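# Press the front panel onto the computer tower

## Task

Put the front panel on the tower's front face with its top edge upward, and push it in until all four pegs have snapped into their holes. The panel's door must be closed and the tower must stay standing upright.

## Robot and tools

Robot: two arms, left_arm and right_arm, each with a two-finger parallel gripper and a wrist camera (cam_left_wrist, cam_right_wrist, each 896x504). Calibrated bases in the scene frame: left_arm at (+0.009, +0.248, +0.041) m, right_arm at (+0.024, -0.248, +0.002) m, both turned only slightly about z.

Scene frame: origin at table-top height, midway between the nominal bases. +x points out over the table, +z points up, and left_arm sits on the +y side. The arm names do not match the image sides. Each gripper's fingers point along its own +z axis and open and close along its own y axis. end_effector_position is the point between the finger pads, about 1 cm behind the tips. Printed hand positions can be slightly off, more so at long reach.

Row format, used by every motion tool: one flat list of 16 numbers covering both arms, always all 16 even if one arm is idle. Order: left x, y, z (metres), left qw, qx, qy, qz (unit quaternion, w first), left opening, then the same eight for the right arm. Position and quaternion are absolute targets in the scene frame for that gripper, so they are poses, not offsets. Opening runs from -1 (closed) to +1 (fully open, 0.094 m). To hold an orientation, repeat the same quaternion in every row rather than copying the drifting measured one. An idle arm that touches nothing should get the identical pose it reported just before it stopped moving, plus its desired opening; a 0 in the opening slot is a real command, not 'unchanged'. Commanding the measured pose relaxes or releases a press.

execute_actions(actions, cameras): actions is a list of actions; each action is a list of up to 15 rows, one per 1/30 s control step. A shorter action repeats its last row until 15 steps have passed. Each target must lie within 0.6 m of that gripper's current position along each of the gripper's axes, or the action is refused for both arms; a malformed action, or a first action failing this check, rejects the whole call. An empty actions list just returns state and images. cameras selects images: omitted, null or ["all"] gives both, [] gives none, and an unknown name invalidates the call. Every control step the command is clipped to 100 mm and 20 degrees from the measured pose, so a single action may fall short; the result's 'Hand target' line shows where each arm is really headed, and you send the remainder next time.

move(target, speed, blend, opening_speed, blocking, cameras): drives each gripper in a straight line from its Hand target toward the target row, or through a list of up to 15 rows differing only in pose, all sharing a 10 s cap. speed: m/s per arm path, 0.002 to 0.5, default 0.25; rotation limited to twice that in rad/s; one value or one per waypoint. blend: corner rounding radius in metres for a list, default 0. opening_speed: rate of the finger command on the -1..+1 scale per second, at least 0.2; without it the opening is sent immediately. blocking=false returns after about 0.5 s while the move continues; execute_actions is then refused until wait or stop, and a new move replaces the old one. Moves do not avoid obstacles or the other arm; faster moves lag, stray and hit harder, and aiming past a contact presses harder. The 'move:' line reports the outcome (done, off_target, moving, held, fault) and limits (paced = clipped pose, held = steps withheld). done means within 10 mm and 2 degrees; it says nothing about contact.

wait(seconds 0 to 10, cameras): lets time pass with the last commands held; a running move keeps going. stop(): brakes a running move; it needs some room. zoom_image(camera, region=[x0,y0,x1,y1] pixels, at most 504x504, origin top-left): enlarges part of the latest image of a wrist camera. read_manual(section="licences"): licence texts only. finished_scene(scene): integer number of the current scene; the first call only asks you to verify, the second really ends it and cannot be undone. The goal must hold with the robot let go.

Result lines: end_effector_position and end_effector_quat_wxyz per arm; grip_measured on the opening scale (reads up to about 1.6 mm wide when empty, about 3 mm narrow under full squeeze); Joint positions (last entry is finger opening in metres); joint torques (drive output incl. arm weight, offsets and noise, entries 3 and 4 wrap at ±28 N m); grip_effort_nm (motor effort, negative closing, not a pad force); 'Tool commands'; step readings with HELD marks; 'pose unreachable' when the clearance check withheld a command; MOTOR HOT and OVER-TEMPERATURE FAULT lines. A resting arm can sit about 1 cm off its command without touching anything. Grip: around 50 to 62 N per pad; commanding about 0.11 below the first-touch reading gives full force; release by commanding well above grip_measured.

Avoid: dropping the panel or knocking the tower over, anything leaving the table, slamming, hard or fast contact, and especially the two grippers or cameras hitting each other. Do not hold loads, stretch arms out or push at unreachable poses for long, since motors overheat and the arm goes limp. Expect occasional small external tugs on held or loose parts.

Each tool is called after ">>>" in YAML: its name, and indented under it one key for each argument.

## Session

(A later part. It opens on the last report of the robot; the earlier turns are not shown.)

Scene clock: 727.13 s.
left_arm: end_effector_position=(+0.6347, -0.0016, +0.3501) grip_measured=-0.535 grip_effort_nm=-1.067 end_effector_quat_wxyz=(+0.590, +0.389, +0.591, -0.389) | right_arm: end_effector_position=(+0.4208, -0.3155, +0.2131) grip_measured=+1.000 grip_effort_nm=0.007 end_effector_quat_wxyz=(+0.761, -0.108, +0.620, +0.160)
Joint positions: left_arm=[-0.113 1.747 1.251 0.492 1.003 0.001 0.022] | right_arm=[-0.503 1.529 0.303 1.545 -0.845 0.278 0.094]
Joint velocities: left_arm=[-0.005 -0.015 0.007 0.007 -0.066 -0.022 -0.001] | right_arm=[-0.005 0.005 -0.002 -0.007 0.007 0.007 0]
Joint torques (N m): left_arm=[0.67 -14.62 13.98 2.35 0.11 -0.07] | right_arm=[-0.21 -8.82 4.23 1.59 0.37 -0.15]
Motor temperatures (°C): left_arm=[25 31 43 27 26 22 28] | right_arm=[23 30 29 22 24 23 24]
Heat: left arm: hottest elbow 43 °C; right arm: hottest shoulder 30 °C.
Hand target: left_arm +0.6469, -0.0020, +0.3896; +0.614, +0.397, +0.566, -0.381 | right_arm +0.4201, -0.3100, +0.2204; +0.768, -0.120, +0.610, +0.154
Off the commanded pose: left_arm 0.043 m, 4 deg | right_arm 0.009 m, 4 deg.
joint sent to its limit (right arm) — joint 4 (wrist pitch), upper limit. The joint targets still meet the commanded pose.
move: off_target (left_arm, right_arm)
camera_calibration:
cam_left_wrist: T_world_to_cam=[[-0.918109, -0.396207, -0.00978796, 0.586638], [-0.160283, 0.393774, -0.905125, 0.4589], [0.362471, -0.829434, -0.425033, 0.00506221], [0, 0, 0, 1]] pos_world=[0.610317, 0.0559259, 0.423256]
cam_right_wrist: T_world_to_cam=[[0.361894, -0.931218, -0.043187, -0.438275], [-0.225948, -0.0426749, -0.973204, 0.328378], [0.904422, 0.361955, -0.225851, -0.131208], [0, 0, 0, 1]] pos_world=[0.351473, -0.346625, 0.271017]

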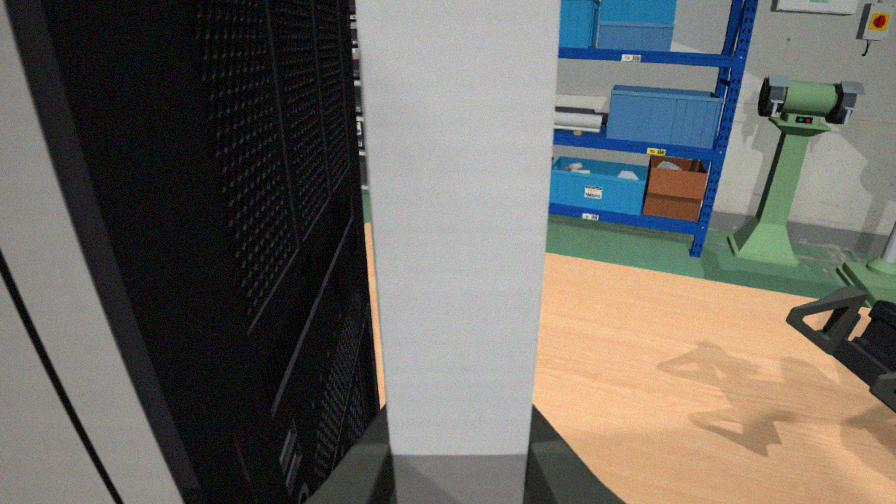

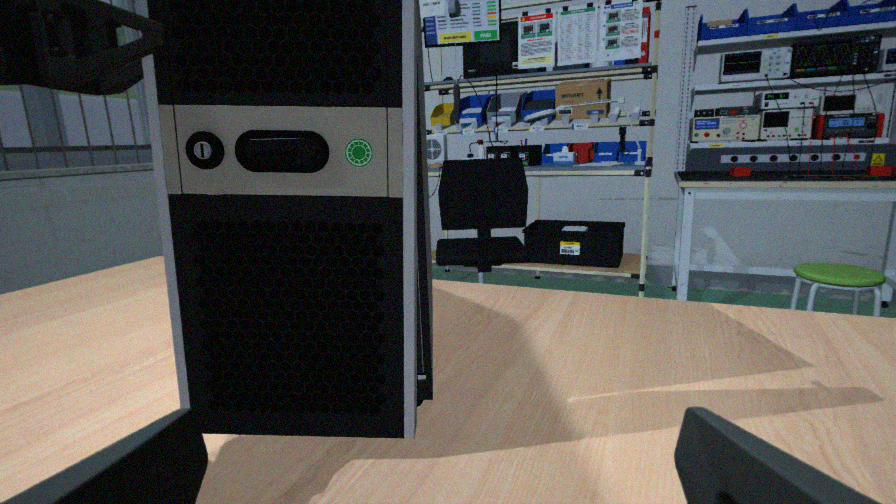

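>>> move:
  target: [0.6515,-0.007,0.390,0.623,0.390,0.555,-0.386,-0.75,0.42,-0.31,0.22,0.777,-0.121,0.597,0.158,1]
  speed: 0.05

>>> zoom_image:
  camera: "cam_right_wrist"
  region: [330, 300, 450, 445]

Scene clock: 747.10 s.
left_arm: end_effector_position=(+0.6381, -0.0017, +0.3503) grip_measured=-0.535 grip_effort_nm=-1.062 end_effector_quat_wxyz=(+0.596, +0.380, +0.587, -0.396) | right_arm: end_effector_position=(+0.4208, -0.3153, +0.2131) grip_measured=+1.000 grip_effort_nm=-0.002 end_effector_quat_wxyz=(+0.761, -0.108, +0.620, +0.160)
Joint positions: left_arm=[-0.113 1.763 1.251 0.554 0.998 -0.048 0.022] | right_arm=[-0.503 1.529 0.303 1.545 -0.845 0.278 0.094]
Joint velocities: left_arm=[-0.005 0.024 -0.007 -0.007 -0.051 0.037 0.001] | right_arm=[0.005 -0.005 -0.012 -0.002 0.066 -0.051 0]
Joint torques (N m): left_arm=[-0.44 -14.62 13.6 3.04 -0.16 -0.13] | right_arm=[-0.15 -8.59 4.23 1.77 0.32 -0.16]
Motor temperatures (°C): left_arm=[25 31 44 27 26 22 28] | right_arm=[22 30 29 22 24 23 24]
Heat: left arm: hottest elbow 44 °C; right arm: hottest shoulder 30 °C.
Hand target: left_arm +0.6487, -0.0058, +0.3895; +0.624, +0.390, +0.556, -0.386 | right_arm +0.4201, -0.3099, +0.2204; +0.768, -0.121, +0.610, +0.154
Off the commanded pose: left_arm 0.042 m, 5 deg | right_arm 0.009 m, 4 deg.
joint sent to its limit (right arm) — joint 4 (wrist pitch), upper limit. The joint targets still meet the commanded pose.
move: off_target (left_arm, right_arm)
camera_calibration:
cam_left_wrist: T_world_to_cam=[[-0.91634, -0.4004, 0.000661444, 0.584946], [-0.161648, 0.368429, -0.915495, 0.464097], [0.36632, -0.839012, -0.40233, -0.00660807], [0, 0, 0, 1]] pos_world=[0.61345, 0.0576811, 0.421833]
cam_right_wrist: T_world_to_cam=[[0.362249, -0.93108, -0.043187, -0.438249], [-0.225932, -0.0427611, -0.973204, 0.328356], [0.904284, 0.3623, -0.225851, -0.131119], [0, 0, 0, 1]] pos_world=[0.351511, -0.3465, 0.271017]

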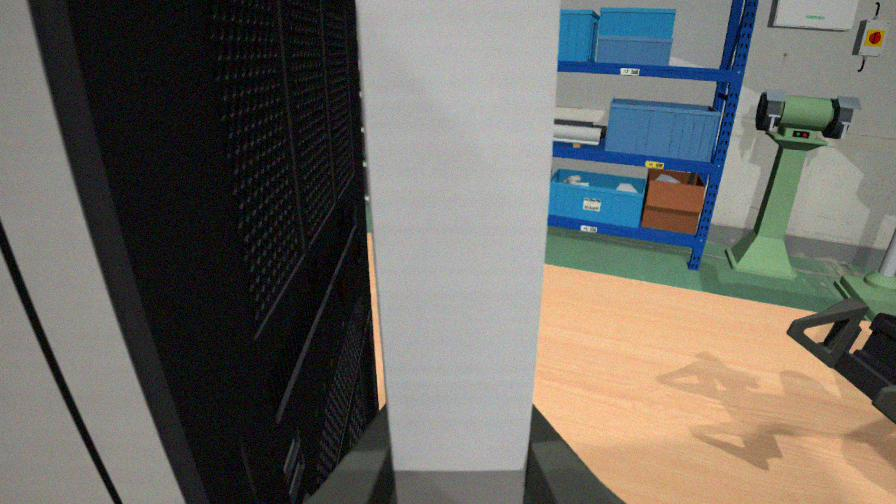

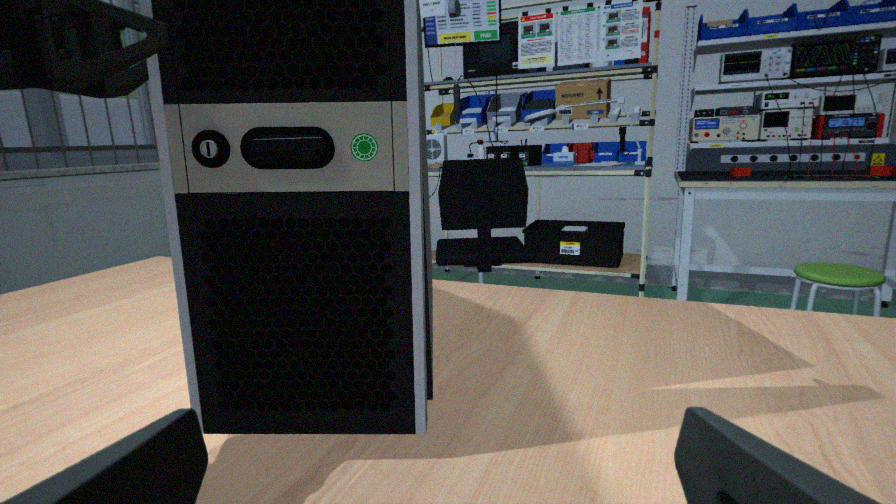

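Scaled by 3.476 from the camera's 896x504 image, which has a finer 1280x720 frame.

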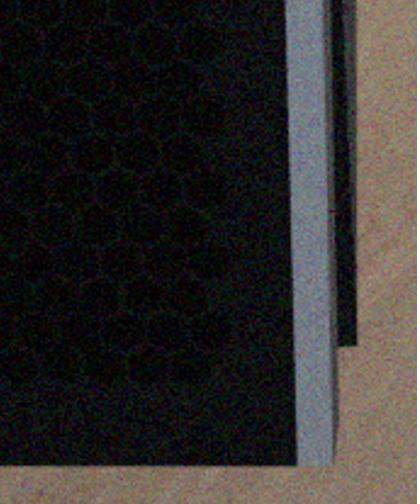

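>>> move:
  target: [0.653,-0.020,0.390,0.623,0.390,0.555,-0.386,-0.75,0.42,-0.31,0.22,0.777,-0.121,0.597,0.158,1]
  speed: 0.05

>>> zoom_image:
  camera: "cam_right_wrist"
  region: [330, 300, 450, 445]

Scene clock: 762.57 s.
left_arm: end_effector_position=(+0.6386, -0.0142, +0.3512) grip_measured=-0.535 grip_effort_nm=-1.062 end_effector_quat_wxyz=(+0.597, +0.380, +0.585, -0.396) | right_arm: end_effector_position=(+0.4208, -0.3153, +0.2131) grip_measured=+1.000 grip_effort_nm=-0.002 end_effector_quat_wxyz=(+0.761, -0.108, +0.620, +0.160)
Joint positions: left_arm=[-0.134 1.769 1.26 0.555 0.978 -0.049 0.022] | right_arm=[-0.503 1.529 0.303 1.545 -0.845 0.278 0.094]
Joint velocities: left_arm=[-0.005 0.005 -0.002 -0.007 0.081 -0.095 0] | right_arm=[0.005 0.005 -0.017 0.007 -0.022 0.022 0]
Joint torques (N m): left_arm=[-0.73 -14.8 13.75 2.69 -0.18 -0.05] | right_arm=[-0.26 -8.7 4.37 1.68 0.33 -0.16]
Motor temperatures (°C): left_arm=[25 32 44 27 26 22 28] | right_arm=[22 30 29 22 24 23 24]
Heat: left arm: hottest elbow 44 °C; right arm: hottest shoulder 30 °C.
Hand target: left_arm +0.6503, -0.0187, +0.3894; +0.624, +0.390, +0.556, -0.386 | right_arm +0.4201, -0.3100, +0.2204; +0.768, -0.120, +0.610, +0.154
Off the commanded pose: left_arm 0.042 m, 5 deg | right_arm 0.009 m, 4 deg.
joint sent to its limit (right arm) — joint 4 (wrist pitch), upper limit. The joint targets still meet the commanded pose.
move: off_target (left_arm, right_arm)
camera_calibration:
cam_left_wrist: T_world_to_cam=[[-0.916661, -0.399665, -0.000934264, 0.581142], [-0.15904, 0.366913, -0.91656, 0.468263], [0.36666, -0.840026, -0.399897, -0.0179995], [0, 0, 0, 1]] pos_world=[0.613782, 0.0453306, 0.422536]
cam_right_wrist: T_world_to_cam=[[0.362249, -0.93108, -0.043187, -0.438249], [-0.225932, -0.0427611, -0.973204, 0.328356], [0.904284, 0.3623, -0.225851, -0.131119], [0, 0, 0, 1]] pos_world=[0.351511, -0.3465, 0.271017]

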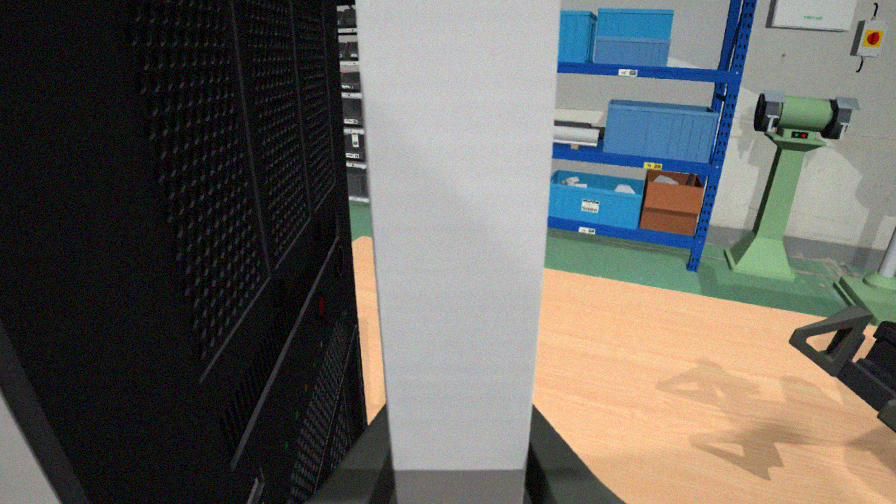

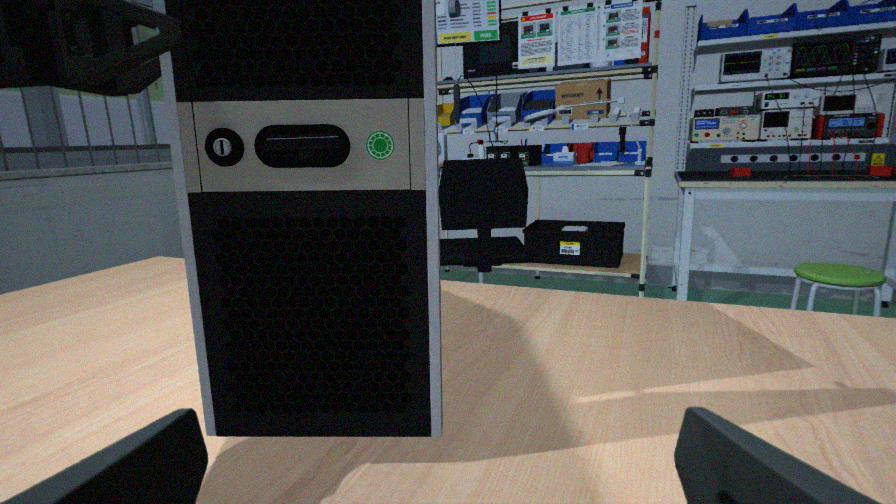

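Scaled by 3.476 from the camera's 896x504 image, which has a finer 1280x720 frame.

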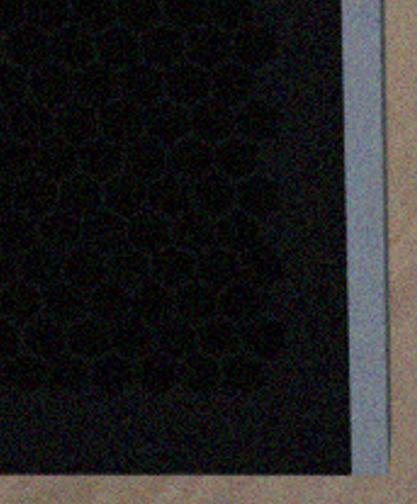

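>>> move:
  target: [0.655,-0.004,0.390,0.623,0.390,0.555,-0.386,-0.75,0.42,-0.31,0.22,0.777,-0.121,0.597,0.158,1]
  speed: 0.05

>>> zoom_image:
  camera: "cam_right_wrist"
  region: [330, 300, 450, 445]

Scene clock: 769.77 s.
left_arm: end_effector_position=(+0.6406, -0.0030, +0.3511) grip_measured=-0.535 grip_effort_nm=-1.067 end_effector_quat_wxyz=(+0.596, +0.381, +0.585, -0.396) | right_arm: end_effector_position=(+0.4208, -0.3153, +0.2131) grip_measured=+1.000 grip_effort_nm=-0.002 end_effector_quat_wxyz=(+0.761, -0.108, +0.620, +0.160)
Joint positions: left_arm=[-0.114 1.769 1.261 0.555 1 -0.049 0.022] | right_arm=[-0.503 1.529 0.303 1.545 -0.845 0.278 0.094]
Joint velocities: left_arm=[-0.005 0.005 0.002 0.007 0.037 -0.095 -0.001] | right_arm=[-0.005 -0.005 0.012 -0.007 -0.081 0.022 0]
Joint torques (N m): left_arm=[0.32 -14.62 13.52 2.89 0.05 -0.11] | right_arm=[-0.44 -8.76 4.23 1.69 0.34 -0.19]
Motor temperatures (°C): left_arm=[25 31 46 27 26 22 28] | right_arm=[22 30 29 22 24 23 24]
Heat: left arm: hottest elbow 46 °C; right arm: hottest shoulder 30 °C.
Hand target: left_arm +0.6523, -0.0028, +0.3893; +0.624, +0.390, +0.556, -0.386 | right_arm +0.4201, -0.3100, +0.2204; +0.768, -0.120, +0.610, +0.154
Off the commanded pose: left_arm 0.041 m, 5 deg | right_arm 0.009 m, 4 deg.
joint sent to its limit (right arm) — joint 4 (wrist pitch), upper limit. The joint targets still meet the commanded pose.
move: off_target (left_arm, right_arm)
camera_calibration:
cam_left_wrist: T_world_to_cam=[[-0.917264, -0.398277, -0.00142631, 0.587992], [-0.158302, 0.367863, -0.916307, 0.463892], [0.365469, -0.840269, -0.400475, -0.00833011], [0, 0, 0, 1]] pos_world=[0.615823, 0.0565361, 0.42257]
cam_right_wrist: T_world_to_cam=[[0.362249, -0.93108, -0.043187, -0.438249], [-0.225932, -0.0427611, -0.973204, 0.328356], [0.904284, 0.3623, -0.225851, -0.131119], [0, 0, 0, 1]] pos_world=[0.351511, -0.3465, 0.271017]

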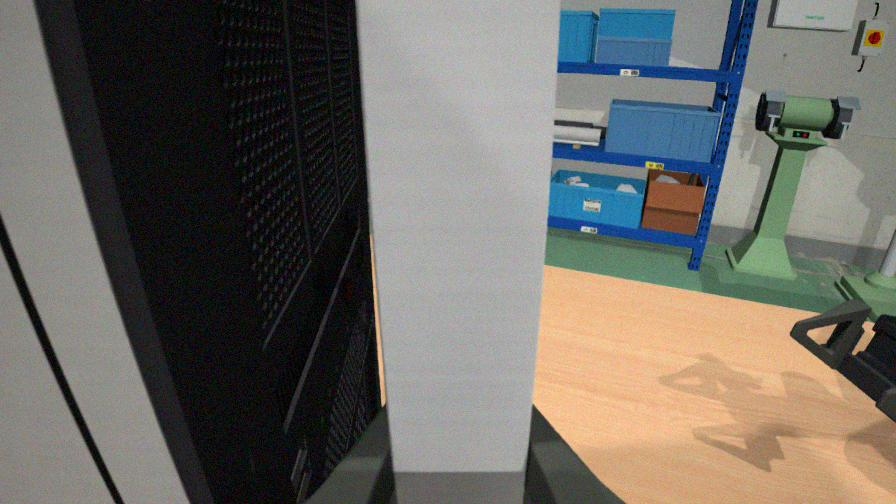

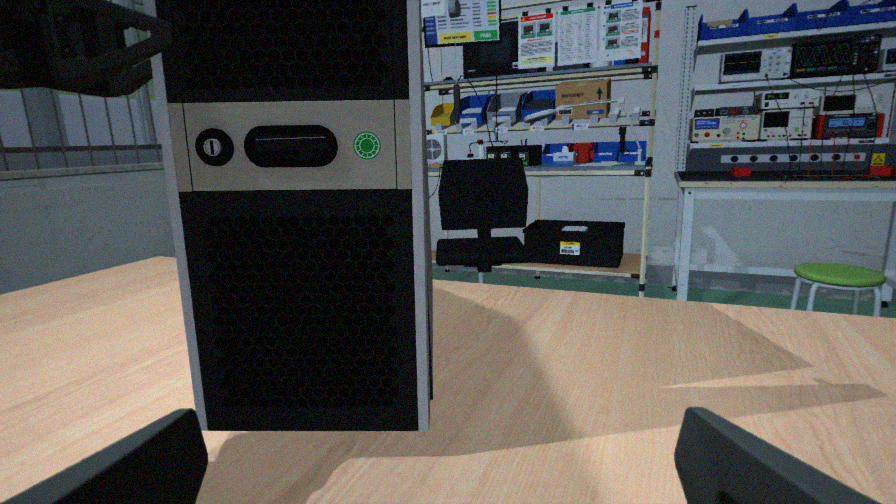

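Scaled by 3.476 from the camera's 896x504 image, which has a finer 1280x720 frame.

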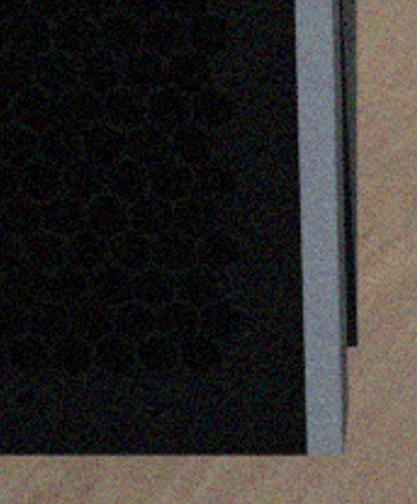

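>>> move:
  target:
    - [0.655,-0.004,0.382,0.623,0.390,0.555,-0.386,-0.75,0.58,-0.40,0.12,0.663,-0.265,0.641,0.281,1]
    - [0.661,-0.002,0.383,0.623,0.390,0.555,-0.386,-0.75,0.58,-0.40,0.12,0.663,-0.265,0.641,0.281,1]
  speed: 0.08

>>> zoom_image:
  camera: "cam_right_wrist"
  region: [320, 140, 480, 280]

Scene clock: 781.17 s.
left_arm: end_effector_position=(+0.6442, -0.0033, +0.3430) grip_measured=-0.535 grip_effort_nm=-1.067 end_effector_quat_wxyz=(+0.595, +0.382, +0.585, -0.398) | right_arm: end_effector_position=(+0.5745, -0.3874, +0.1169) grip_measured=+1.000 grip_effort_nm=0.002 end_effector_quat_wxyz=(+0.657, -0.258, +0.645, +0.294)
Joint positions: left_arm=[-0.113 1.789 1.266 0.569 1.005 -0.05 0.022] | right_arm=[-0.557 2.045 0.954 1.249 -1.344 0.195 0.094]
Joint velocities: left_arm=[-0.015 -0.015 -0.007 0.002 0.022 0.022 0] | right_arm=[0.005 -0.015 0.017 0.012 -0.022 0.007 0]
Joint torques (N m): left_arm=[0.91 -14.68 13.75 2.78 0.03 -0.1] | right_arm=[-2.9 -15.44 8.09 0.8 -0.02 -0.21]
Motor temperatures (°C): left_arm=[25 31 47 27 25 22 28] | right_arm=[22 30 29 22 24 23 24]
Heat: left arm: hottest elbow 47 °C; right arm: hottest shoulder 30 °C.
Hand target: left_arm +0.6577, -0.0009, +0.3827; +0.624, +0.391, +0.556, -0.386 | right_arm +0.5810, -0.3989, +0.1221; +0.664, -0.265, +0.640, +0.281
Off the commanded pose: left_arm 0.043 m, 5 deg | right_arm 0.014 m, 2 deg.
move: off_target (left_arm, right_arm)
camera_calibration:
cam_left_wrist: T_world_to_cam=[[-0.919087, -0.394054, 0.000217556, 0.591821], [-0.158222, 0.368529, -0.916052, 0.456988], [0.360894, -0.841967, -0.401059, -0.010106], [0, 0, 0, 1]] pos_world=[0.619888, 0.056287, 0.414443]
cam_right_wrist: T_world_to_cam=[[0.706241, -0.706405, -0.0470729, -0.67531], [-0.30796, -0.246658, -0.918869, 0.228228], [0.637483, 0.66344, -0.391744, 0.0235604], [0, 0, 0, 1]] pos_world=[0.532197, -0.436378, 0.187153]

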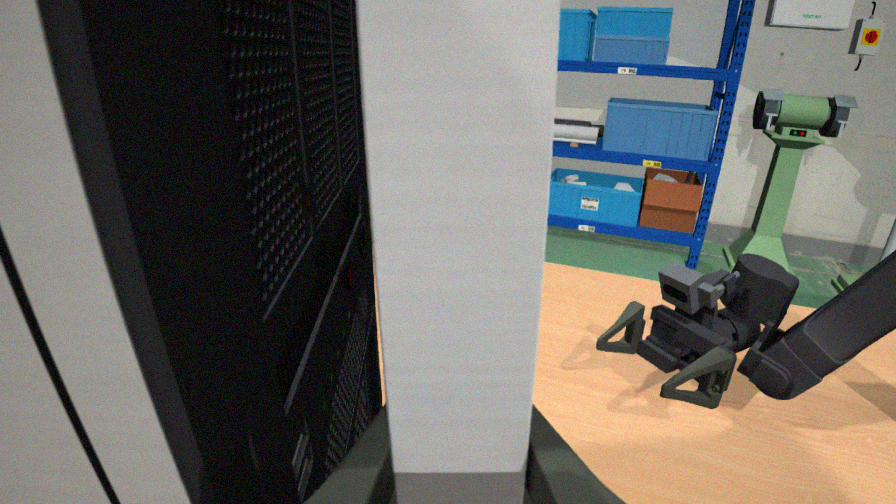

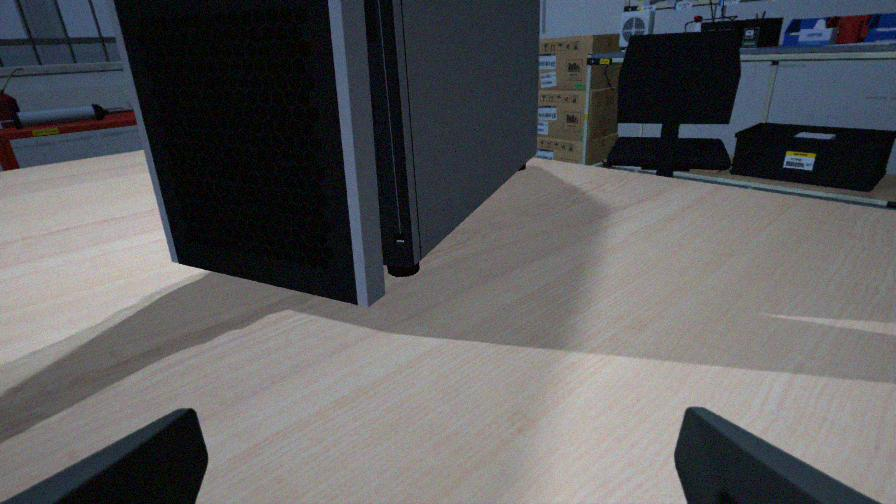

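Scaled by 3.150 from the camera's 896x504 image, which has a finer 1280x720 frame.

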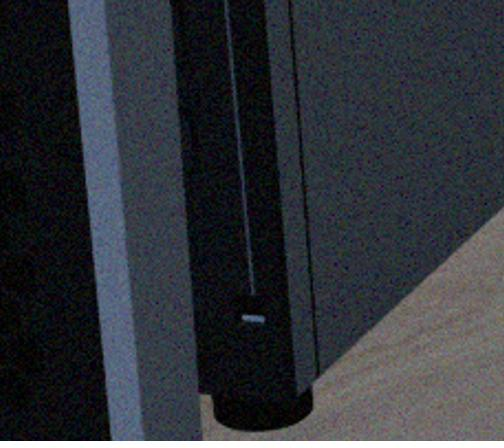

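>>> move:
  target: [0.674,0.001,0.383,0.623,0.390,0.555,-0.386,-0.75,0.58,-0.40,0.12,0.663,-0.265,0.641,0.281,1]
  speed: 0.05

>>> zoom_image:
  camera: "cam_right_wrist"
  region: [320, 140, 480, 310]

Scene clock: 810.77 s.
left_arm: end_effector_position=(+0.6536, -0.0018, +0.3470) grip_measured=-0.535 grip_effort_nm=-1.057 end_effector_quat_wxyz=(+0.597, +0.387, +0.578, -0.399) | right_arm: end_effector_position=(+0.5738, -0.3882, +0.1168) grip_measured=+1.000 grip_effort_nm=0.002 end_effector_quat_wxyz=(+0.657, -0.258, +0.645, +0.294)
Joint positions: left_arm=[-0.106 1.812 1.304 0.569 1.023 -0.051 0.022] | right_arm=[-0.559 2.045 0.954 1.249 -1.347 0.194 0.094]
Joint velocities: left_arm=[-0.005 -0.015 0.012 -0.022 -0.051 0.066 0] | right_arm=[-0.015 -0.005 -0.007 0.002 -0.007 0.007 0]
Joint torques (N m): left_arm=[0.5 -14.74 14.06 2.47 -0.41 -0.13] | right_arm=[-2.49 -15.09 7.92 0.81 -0.01 -0.2]
Motor temperatures (°C): left_arm=[25 32 50 27 25 22 28] | right_arm=[22 30 31 22 24 23 24]
Heat: left arm: hottest elbow 50 °C; right arm: hottest elbow 31 °C.
Hand target: left_arm +0.6708, +0.0024, +0.3823; +0.624, +0.390, +0.556, -0.386 | right_arm +0.5796, -0.3998, +0.1202; +0.663, -0.265, +0.641, +0.281
Off the commanded pose: left_arm 0.041 m, 4 deg | right_arm 0.014 m, 2 deg.
move: off_target (left_arm, right_arm)
camera_calibration:
cam_left_wrist: T_world_to_cam=[[-0.9233, -0.383877, -0.0124674, 0.608153], [-0.140829, 0.368565, -0.918873, 0.451238], [0.357329, -0.84664, -0.394357, -0.0105521], [0, 0, 0, 1]] pos_world=[0.628826, 0.0582117, 0.418051]
cam_right_wrist: T_world_to_cam=[[0.707015, -0.705713, -0.0458031, -0.67572], [-0.307202, -0.248141, -0.918724, 0.22668], [0.63699, 0.663623, -0.392236, 0.0249703], [0, 0, 0, 1]] pos_world=[0.531475, -0.437187, 0.187101]

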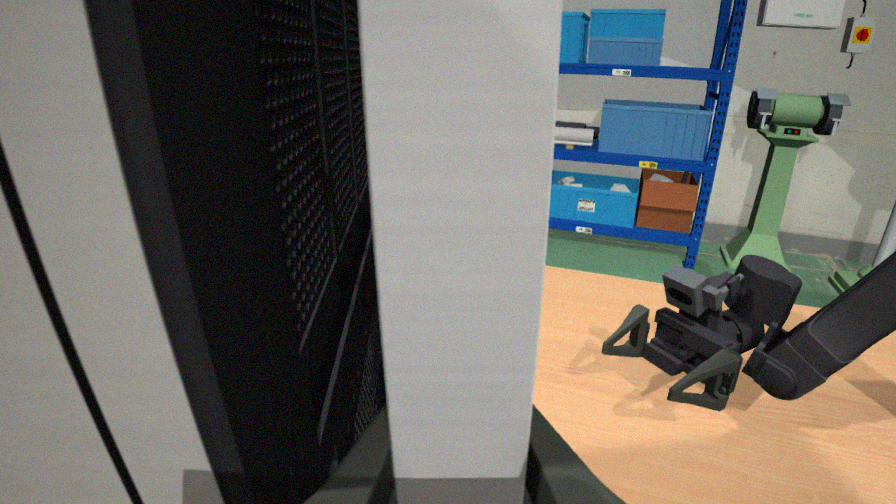

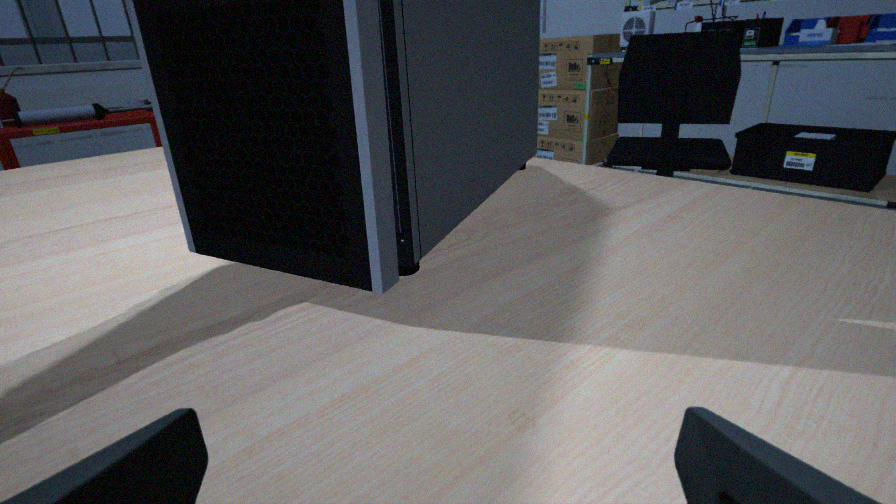

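Scaled by 2.965 from the camera's 896x504 image, which has a finer 1280x720 frame.

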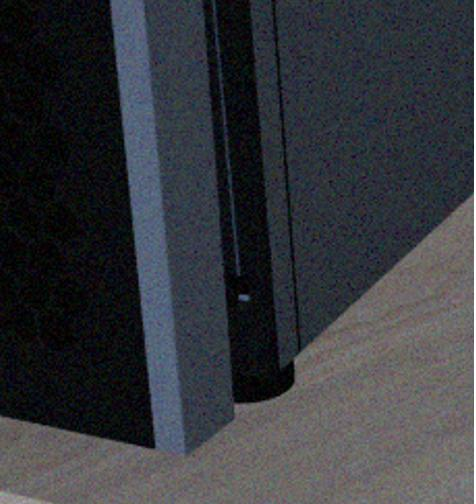

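>>> move:
  target: [0.686,0.006,0.383,0.623,0.392,0.555,-0.387,-0.75,0.58,-0.40,0.12,0.663,-0.265,0.641,0.281,1]
  speed: 0.05

>>> zoom_image:
  camera: "cam_right_wrist"
  region: [320, 140, 480, 310]

Scene clock: 824.73 s.
left_arm: end_effector_position=(+0.6567, -0.0050, +0.3484) grip_measured=-0.535 grip_effort_nm=-1.057 end_effector_quat_wxyz=(+0.594, +0.398, +0.569, -0.406) | right_arm: end_effector_position=(+0.5738, -0.3882, +0.1168) grip_measured=+1.000 grip_effort_nm=0.002 end_effector_quat_wxyz=(+0.657, -0.258, +0.645, +0.294)
Joint positions: left_arm=[-0.106 1.83 1.331 0.569 1.053 -0.05 0.022] | right_arm=[-0.559 2.045 0.954 1.249 -1.347 0.194 0.094]
Joint velocities: left_arm=[0.005 -0.005 -0.012 0.007 0.037 -0.007 0] | right_arm=[-0.005 0.005 -0.002 -0.012 -0.022 -0.037 0]
Joint torques (N m): left_arm=[1.73 -14.1 14.76 2.25 -1.08 -0.16] | right_arm=[-2.08 -15.09 7.99 0.83 0 -0.2]
Motor temperatures (°C): left_arm=[25 31 49 27 25 22 28] | right_arm=[22 30 31 22 24 23 24]
Heat: left arm: hottest elbow 49 °C; right arm: hottest elbow 31 °C.
Hand target: left_arm +0.6816, +0.0080, +0.3825; +0.623, +0.392, +0.555, -0.387 | right_arm +0.5797, -0.3999, +0.1202; +0.663, -0.265, +0.641, +0.281
Off the commanded pose: left_arm 0.047 m, 4 deg | right_arm 0.014 m, 2 deg.
move: off_target (left_arm, right_arm)
camera_calibration:
cam_left_wrist: T_world_to_cam=[[-0.934254, -0.355945, -0.0217314, 0.620382], [-0.120758, 0.373117, -0.919892, 0.441247], [0.335539, -0.856789, -0.391569, -0.000516304], [0, 0, 0, 1]] pos_world=[0.633052, 0.0557424, 0.41918]
cam_right_wrist: T_world_to_cam=[[0.707015, -0.705713, -0.0458031, -0.67572], [-0.307202, -0.248141, -0.918724, 0.22668], [0.63699, 0.663623, -0.392236, 0.0249703], [0, 0, 0, 1]] pos_world=[0.531475, -0.437187, 0.187101]

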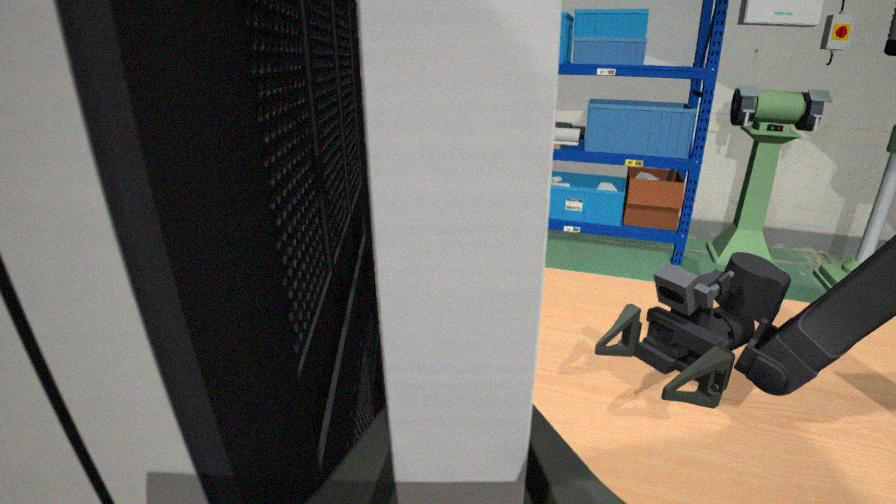

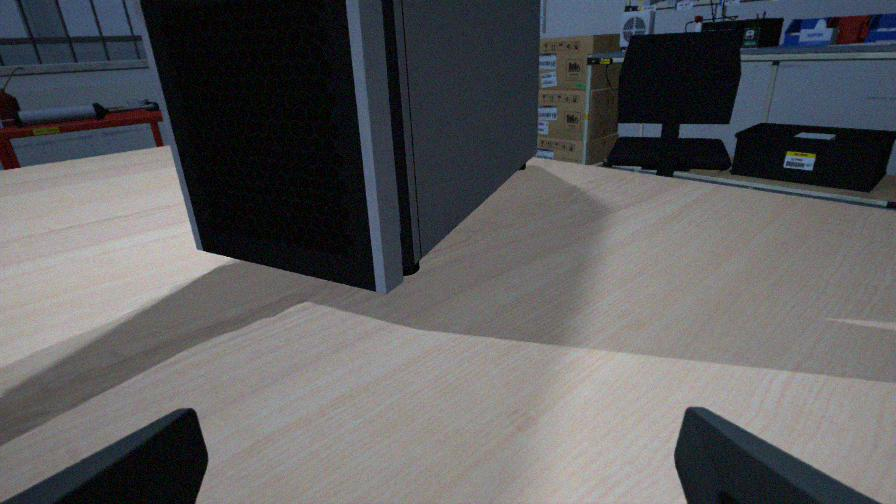

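Scaled by 2.965 from the camera's 896x504 image, which has a finer 1280x720 frame.

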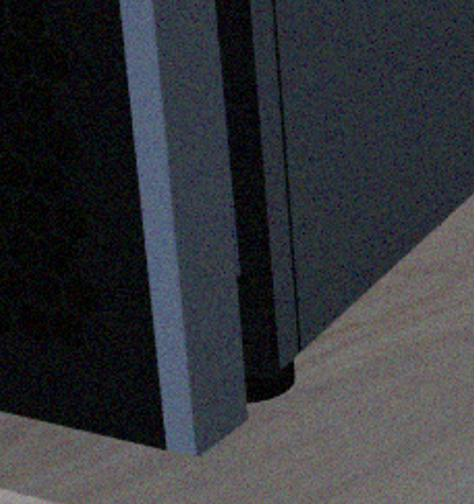

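>>> move:
  target: [0.684,0.013,0.386,0.623,0.392,0.555,-0.387,-0.75,0.58,-0.40,0.12,0.663,-0.265,0.641,0.281,1]
  speed: 0.05

>>> zoom_image:
  camera: "cam_right_wrist"
  region: [320, 140, 480, 310]

Scene clock: 830.10 s.
left_arm: end_effector_position=(+0.6564, -0.0046, +0.3483) grip_measured=-0.535 grip_effort_nm=-1.057 end_effector_quat_wxyz=(+0.593, +0.399, +0.569, -0.406) | right_arm: end_effector_position=(+0.5738, -0.3882, +0.1168) grip_measured=+1.000 grip_effort_nm=-0.002 end_effector_quat_wxyz=(+0.657, -0.258, +0.645, +0.294)
Joint positions: left_arm=[-0.105 1.83 1.331 0.569 1.056 -0.05 0.022] | right_arm=[-0.559 2.045 0.954 1.249 -1.347 0.194 0.094]
Joint velocities: left_arm=[-0.015 0.015 -0.017 -0.002 -0.007 0.022 0.001] | right_arm=[0.005 -0.015 0.007 0.002 -0.037 -0.007 0]
Joint torques (N m): left_arm=[3.14 -15.15 14.32 2.15 -0.75 -0.19] | right_arm=[-2.26 -15.21 7.92 0.72 0 -0.18]
Motor temperatures (°C): left_arm=[25 31 48 27 25 22 28] | right_arm=[22 30 31 22 24 23 24]
Heat: left arm: hottest elbow 48 °C; right arm: hottest elbow 31 °C.
Hand target: left_arm +0.6797, +0.0149, +0.3855; +0.623, +0.392, +0.555, -0.387 | right_arm +0.5797, -0.3999, +0.1202; +0.663, -0.265, +0.641, +0.281
Off the commanded pose: left_arm 0.050 m, 4 deg | right_arm 0.014 m, 2 deg.
move: off_target (left_arm, right_arm)
camera_calibration:
cam_left_wrist: T_world_to_cam=[[-0.935063, -0.353808, -0.0218373, 0.620792], [-0.119876, 0.373586, -0.919817, 0.440464], [0.333596, -0.857469, -0.39174, 0.00116599], [0, 0, 0, 1]] pos_world=[0.632892, 0.0560895, 0.41916]
cam_right_wrist: T_world_to_cam=[[0.707019, -0.705735, -0.0454223, -0.675774], [-0.306954, -0.24838, -0.918742, 0.226447], [0.637106, 0.66351, -0.392237, 0.02486], [0, 0, 0, 1]] pos_world=[0.531455, -0.437167, 0.187102]

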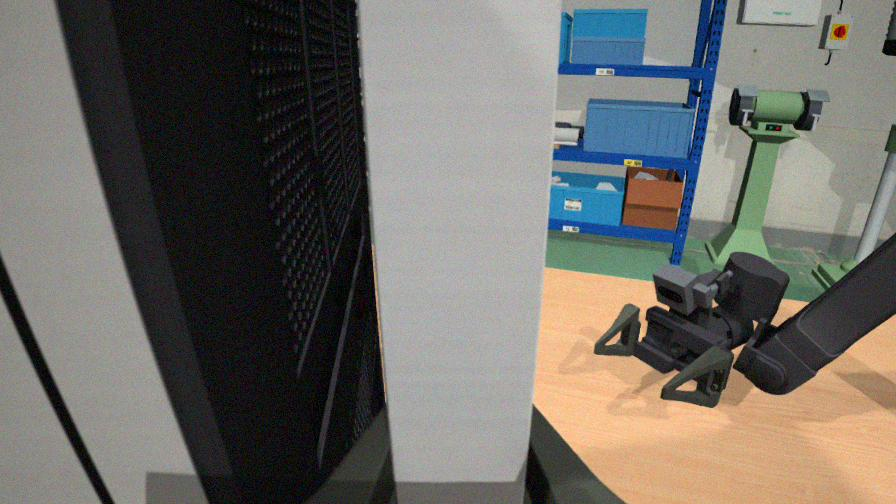

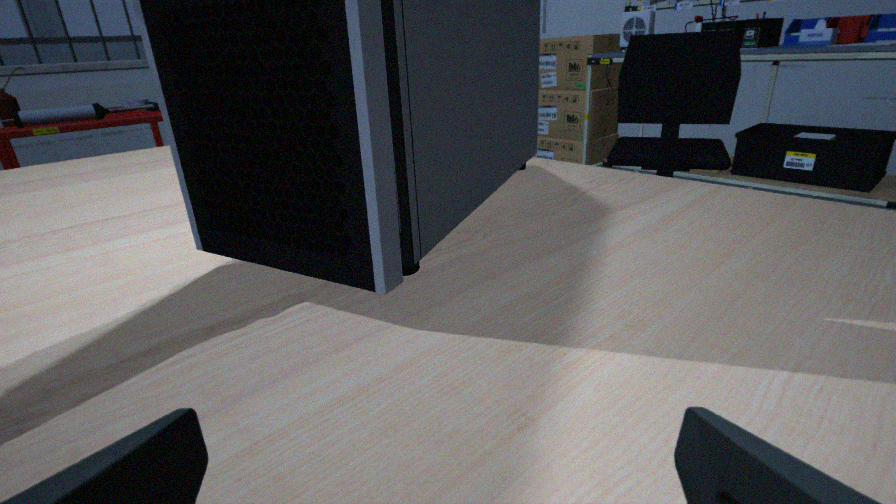

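Scaled by 2.965 from the camera's 896x504 image, which has a finer 1280x720 frame.

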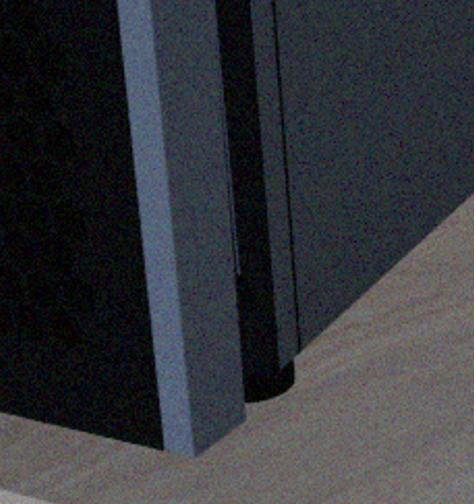

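>>> move:
  target:
    - [0.645,-0.012,0.385,0.621,0.395,0.552,-0.389,-0.75,0.58,-0.40,0.12,0.663,-0.265,0.641,0.281,1]
    - [0.662,-0.0025,0.385,0.621,0.395,0.552,-0.389,-0.75,0.58,-0.40,0.12,0.663,-0.265,0.641,0.281,1]
  speed: 0.05

>>> zoom_image:
  camera: "cam_right_wrist"
  region: [320, 140, 480, 310]

Scene clock: 848.17 s.
left_arm: end_effector_position=(+0.6533, -0.0057, +0.3416) grip_measured=-0.535 grip_effort_nm=-1.067 end_effector_quat_wxyz=(+0.594, +0.387, +0.580, -0.401) | right_arm: end_effector_position=(+0.5738, -0.3882, +0.1168) grip_measured=+1.000 grip_effort_nm=0.007 end_effector_quat_wxyz=(+0.657, -0.258, +0.645, +0.294)
Joint positions: left_arm=[-0.112 1.819 1.302 0.569 1.021 -0.05 0.022] | right_arm=[-0.559 2.045 0.954 1.249 -1.347 0.194 0.094]
Joint velocities: left_arm=[0.005 0.015 0.002 -0.002 0.037 -0.066 -0.001] | right_arm=[-0.005 -0.005 -0.002 -0.002 -0.022 -0.007 0]
Joint torques (N m): left_arm=[0.67 -16.79 12.36 2.54 -0.04 -0.05] | right_arm=[-2.26 -15.27 7.88 0.85 0.01 -0.18]
Motor temperatures (°C): left_arm=[25 30 47 27 25 22 28] | right_arm=[22 31 32 22 24 23 24]
Heat: left arm: hottest elbow 47 °C; right arm: hottest elbow 32 °C.
Hand target: left_arm +0.6598, -0.0020, +0.3844; +0.622, +0.395, +0.553, -0.389 | right_arm +0.5797, -0.3999, +0.1202; +0.663, -0.265, +0.641, +0.281
Off the commanded pose: left_arm 0.044 m, 5 deg | right_arm 0.014 m, 2 deg.
move: off_target (left_arm, right_arm)
camera_calibration:
cam_left_wrist: T_world_to_cam=[[-0.924829, -0.380346, -0.00530378, 0.604955], [-0.147071, 0.370399, -0.917156, 0.451128], [0.350801, -0.847432, -0.398494, -0.0102984], [0, 0, 0, 1]] pos_world=[0.629441, 0.0542678, 0.412859]
cam_right_wrist: T_world_to_cam=[[0.707019, -0.705735, -0.0454223, -0.675774], [-0.306954, -0.24838, -0.918742, 0.226447], [0.637106, 0.66351, -0.392237, 0.02486], [0, 0, 0, 1]] pos_world=[0.531455, -0.437167, 0.187102]

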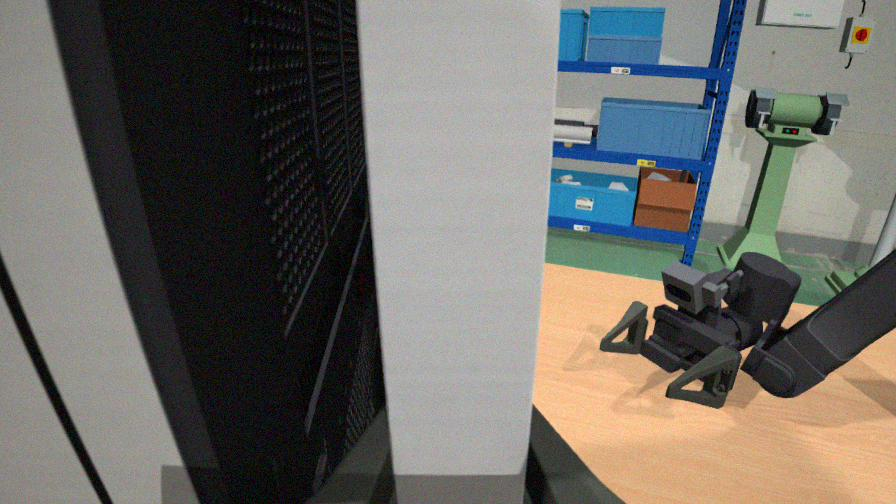

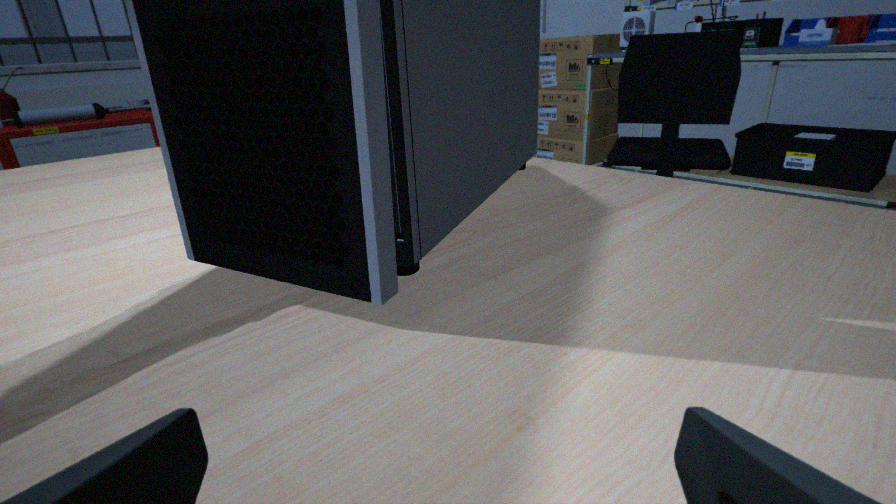

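Scaled by 2.965 from the camera's 896x504 image, which has a finer 1280x720 frame.

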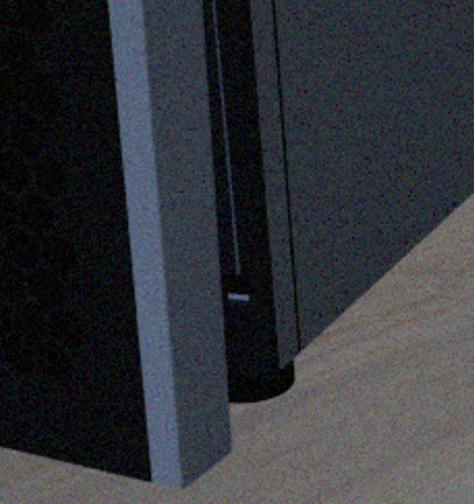

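>>> move:
  target: [0.662,0.004,0.394,0.621,0.395,0.552,-0.389,-0.75,0.58,-0.40,0.12,0.663,-0.265,0.641,0.281,1]
  speed: 0.05
  cameras: ["cam_right_wrist"]

>>> zoom_image:
  camera: "cam_right_wrist"
  region: [320, 140, 480, 310]

Scene clock: 857.83 s.
left_arm: end_effector_position=(+0.6528, -0.0029, +0.3415) grip_measured=-0.535 grip_effort_nm=-1.067 end_effector_quat_wxyz=(+0.592, +0.389, +0.579, -0.403) | right_arm: end_effector_position=(+0.5738, -0.3882, +0.1168) grip_measured=+1.000 grip_effort_nm=-0.002 end_effector_quat_wxyz=(+0.657, -0.258, +0.645, +0.294)
Joint positions: left_arm=[-0.106 1.819 1.302 0.569 1.033 -0.05 0.022] | right_arm=[-0.559 2.045 0.954 1.249 -1.347 0.194 0.094]
Joint velocities: left_arm=[-0.024 -0.005 -0.002 0.002 0.007 -0.051 0] | right_arm=[-0.005 -0.015 -0.002 -0.012 -0.095 0.022 0]
Joint torques (N m): left_arm=[0.97 -17.9 12.74 2.02 -0.13 -0.13] | right_arm=[-2.08 -15.44 8.08 0.81 0.01 -0.17]
Motor temperatures (°C): left_arm=[25 31 46 27 25 22 28] | right_arm=[22 31 32 22 24 23 24]
Heat: left arm: hottest elbow 46 °C; right arm: hottest elbow 32 °C.
Hand target: left_arm +0.6592, +0.0047, +0.3933; +0.622, +0.395, +0.553, -0.389 | right_arm +0.5797, -0.3999, +0.1202; +0.663, -0.265, +0.641, +0.281
Off the commanded pose: left_arm 0.054 m, 5 deg | right_arm 0.014 m, 2 deg.
move: off_target (left_arm, right_arm)
camera_calibration:
cam_right_wrist: T_world_to_cam=[[0.707019, -0.705735, -0.0454223, -0.675774], [-0.306954, -0.24838, -0.918742, 0.226447], [0.637106, 0.66351, -0.392237, 0.02486], [0, 0, 0, 1]] pos_world=[0.531455, -0.437167, 0.187102]
Images, in order (width x height): cam_right_wrist 896x504.

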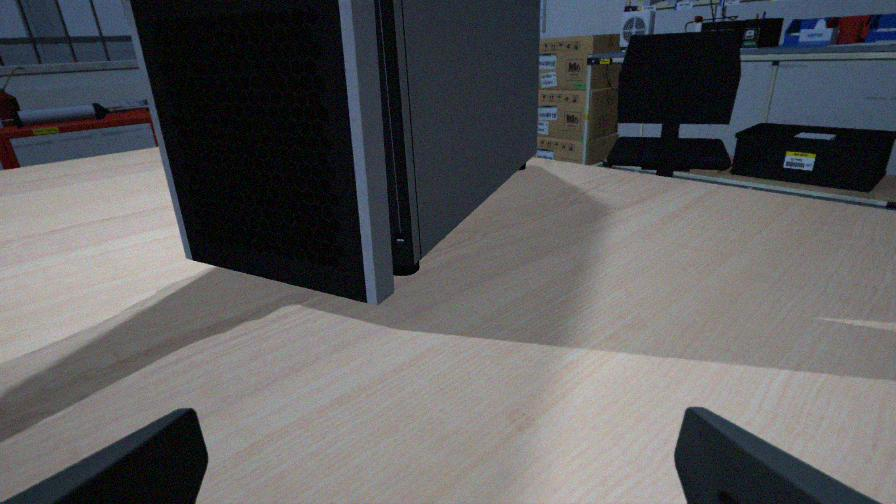

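Scaled by 2.965 from the camera's 896x504 image, which has a finer 1280x720 frame.

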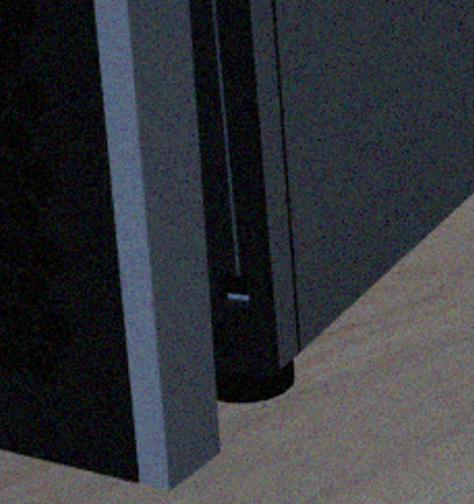

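>>> move:
  target: [0.659,0.002,0.401,0.623,0.392,0.555,-0.387,-0.75,0.58,-0.40,0.12,0.663,-0.265,0.641,0.281,1]
  speed: 0.05
  cameras: ["cam_right_wrist"]

>>> zoom_image:
  camera: "cam_right_wrist"
  region: [320, 140, 480, 310]

Scene clock: 863.63 s.
left_arm: end_effector_position=(+0.6527, -0.0026, +0.3418) grip_measured=-0.535 grip_effort_nm=-1.062 end_effector_quat_wxyz=(+0.590, +0.387, +0.582, -0.404) | right_arm: end_effector_position=(+0.5738, -0.3882, +0.1168) grip_measured=+1.000 grip_effort_nm=0.007 end_effector_quat_wxyz=(+0.657, -0.258, +0.645, +0.294)
Joint positions: left_arm=[-0.106 1.815 1.302 0.557 1.031 -0.05 0.022] | right_arm=[-0.559 2.045 0.954 1.249 -1.347 0.194 0.094]
Joint velocities: left_arm=[0.005 0.005 0.007 -0.007 -0.051 0.037 0] | right_arm=[-0.005 -0.005 -0.007 0.002 0.022 0.007 0]
Joint torques (N m): left_arm=[0.67 -19.02 12.37 2.06 -0.69 -0.13] | right_arm=[-2.08 -15.21 8.05 0.87 0.01 -0.18]
Motor temperatures (°C): left_arm=[25 32 46 27 25 22 28] | right_arm=[22 31 32 22 24 23 24]
Heat: left arm: hottest elbow 46 °C; right arm: hottest elbow 32 °C.
Hand target: left_arm +0.6561, +0.0026, +0.4001; +0.623, +0.392, +0.555, -0.387 | right_arm +0.5797, -0.3999, +0.1202; +0.663, -0.265, +0.641, +0.281
Off the commanded pose: left_arm 0.060 m, 5 deg | right_arm 0.014 m, 2 deg.
move: off_target (left_arm, right_arm)
camera_calibration:
cam_right_wrist: T_world_to_cam=[[0.707019, -0.705735, -0.0454223, -0.675774], [-0.306954, -0.24838, -0.918742, 0.226447], [0.637106, 0.66351, -0.392237, 0.02486], [0, 0, 0, 1]] pos_world=[0.531455, -0.437167, 0.187102]
Images, in order (width x height): cam_right_wrist 896x504.

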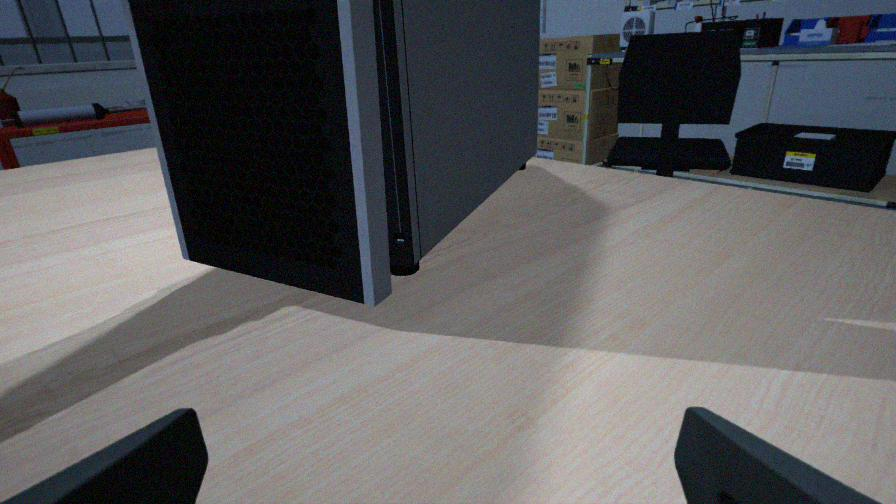

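Scaled by 2.965 from the camera's 896x504 image, which has a finer 1280x720 frame.

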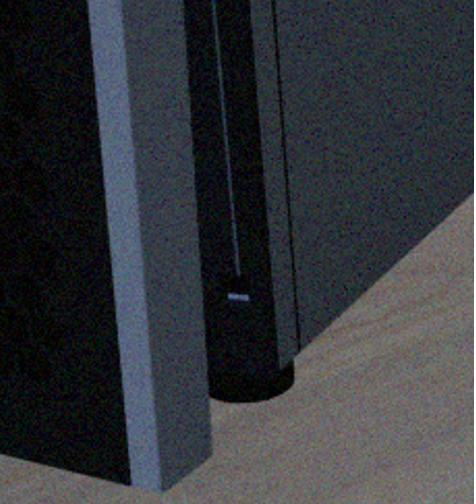

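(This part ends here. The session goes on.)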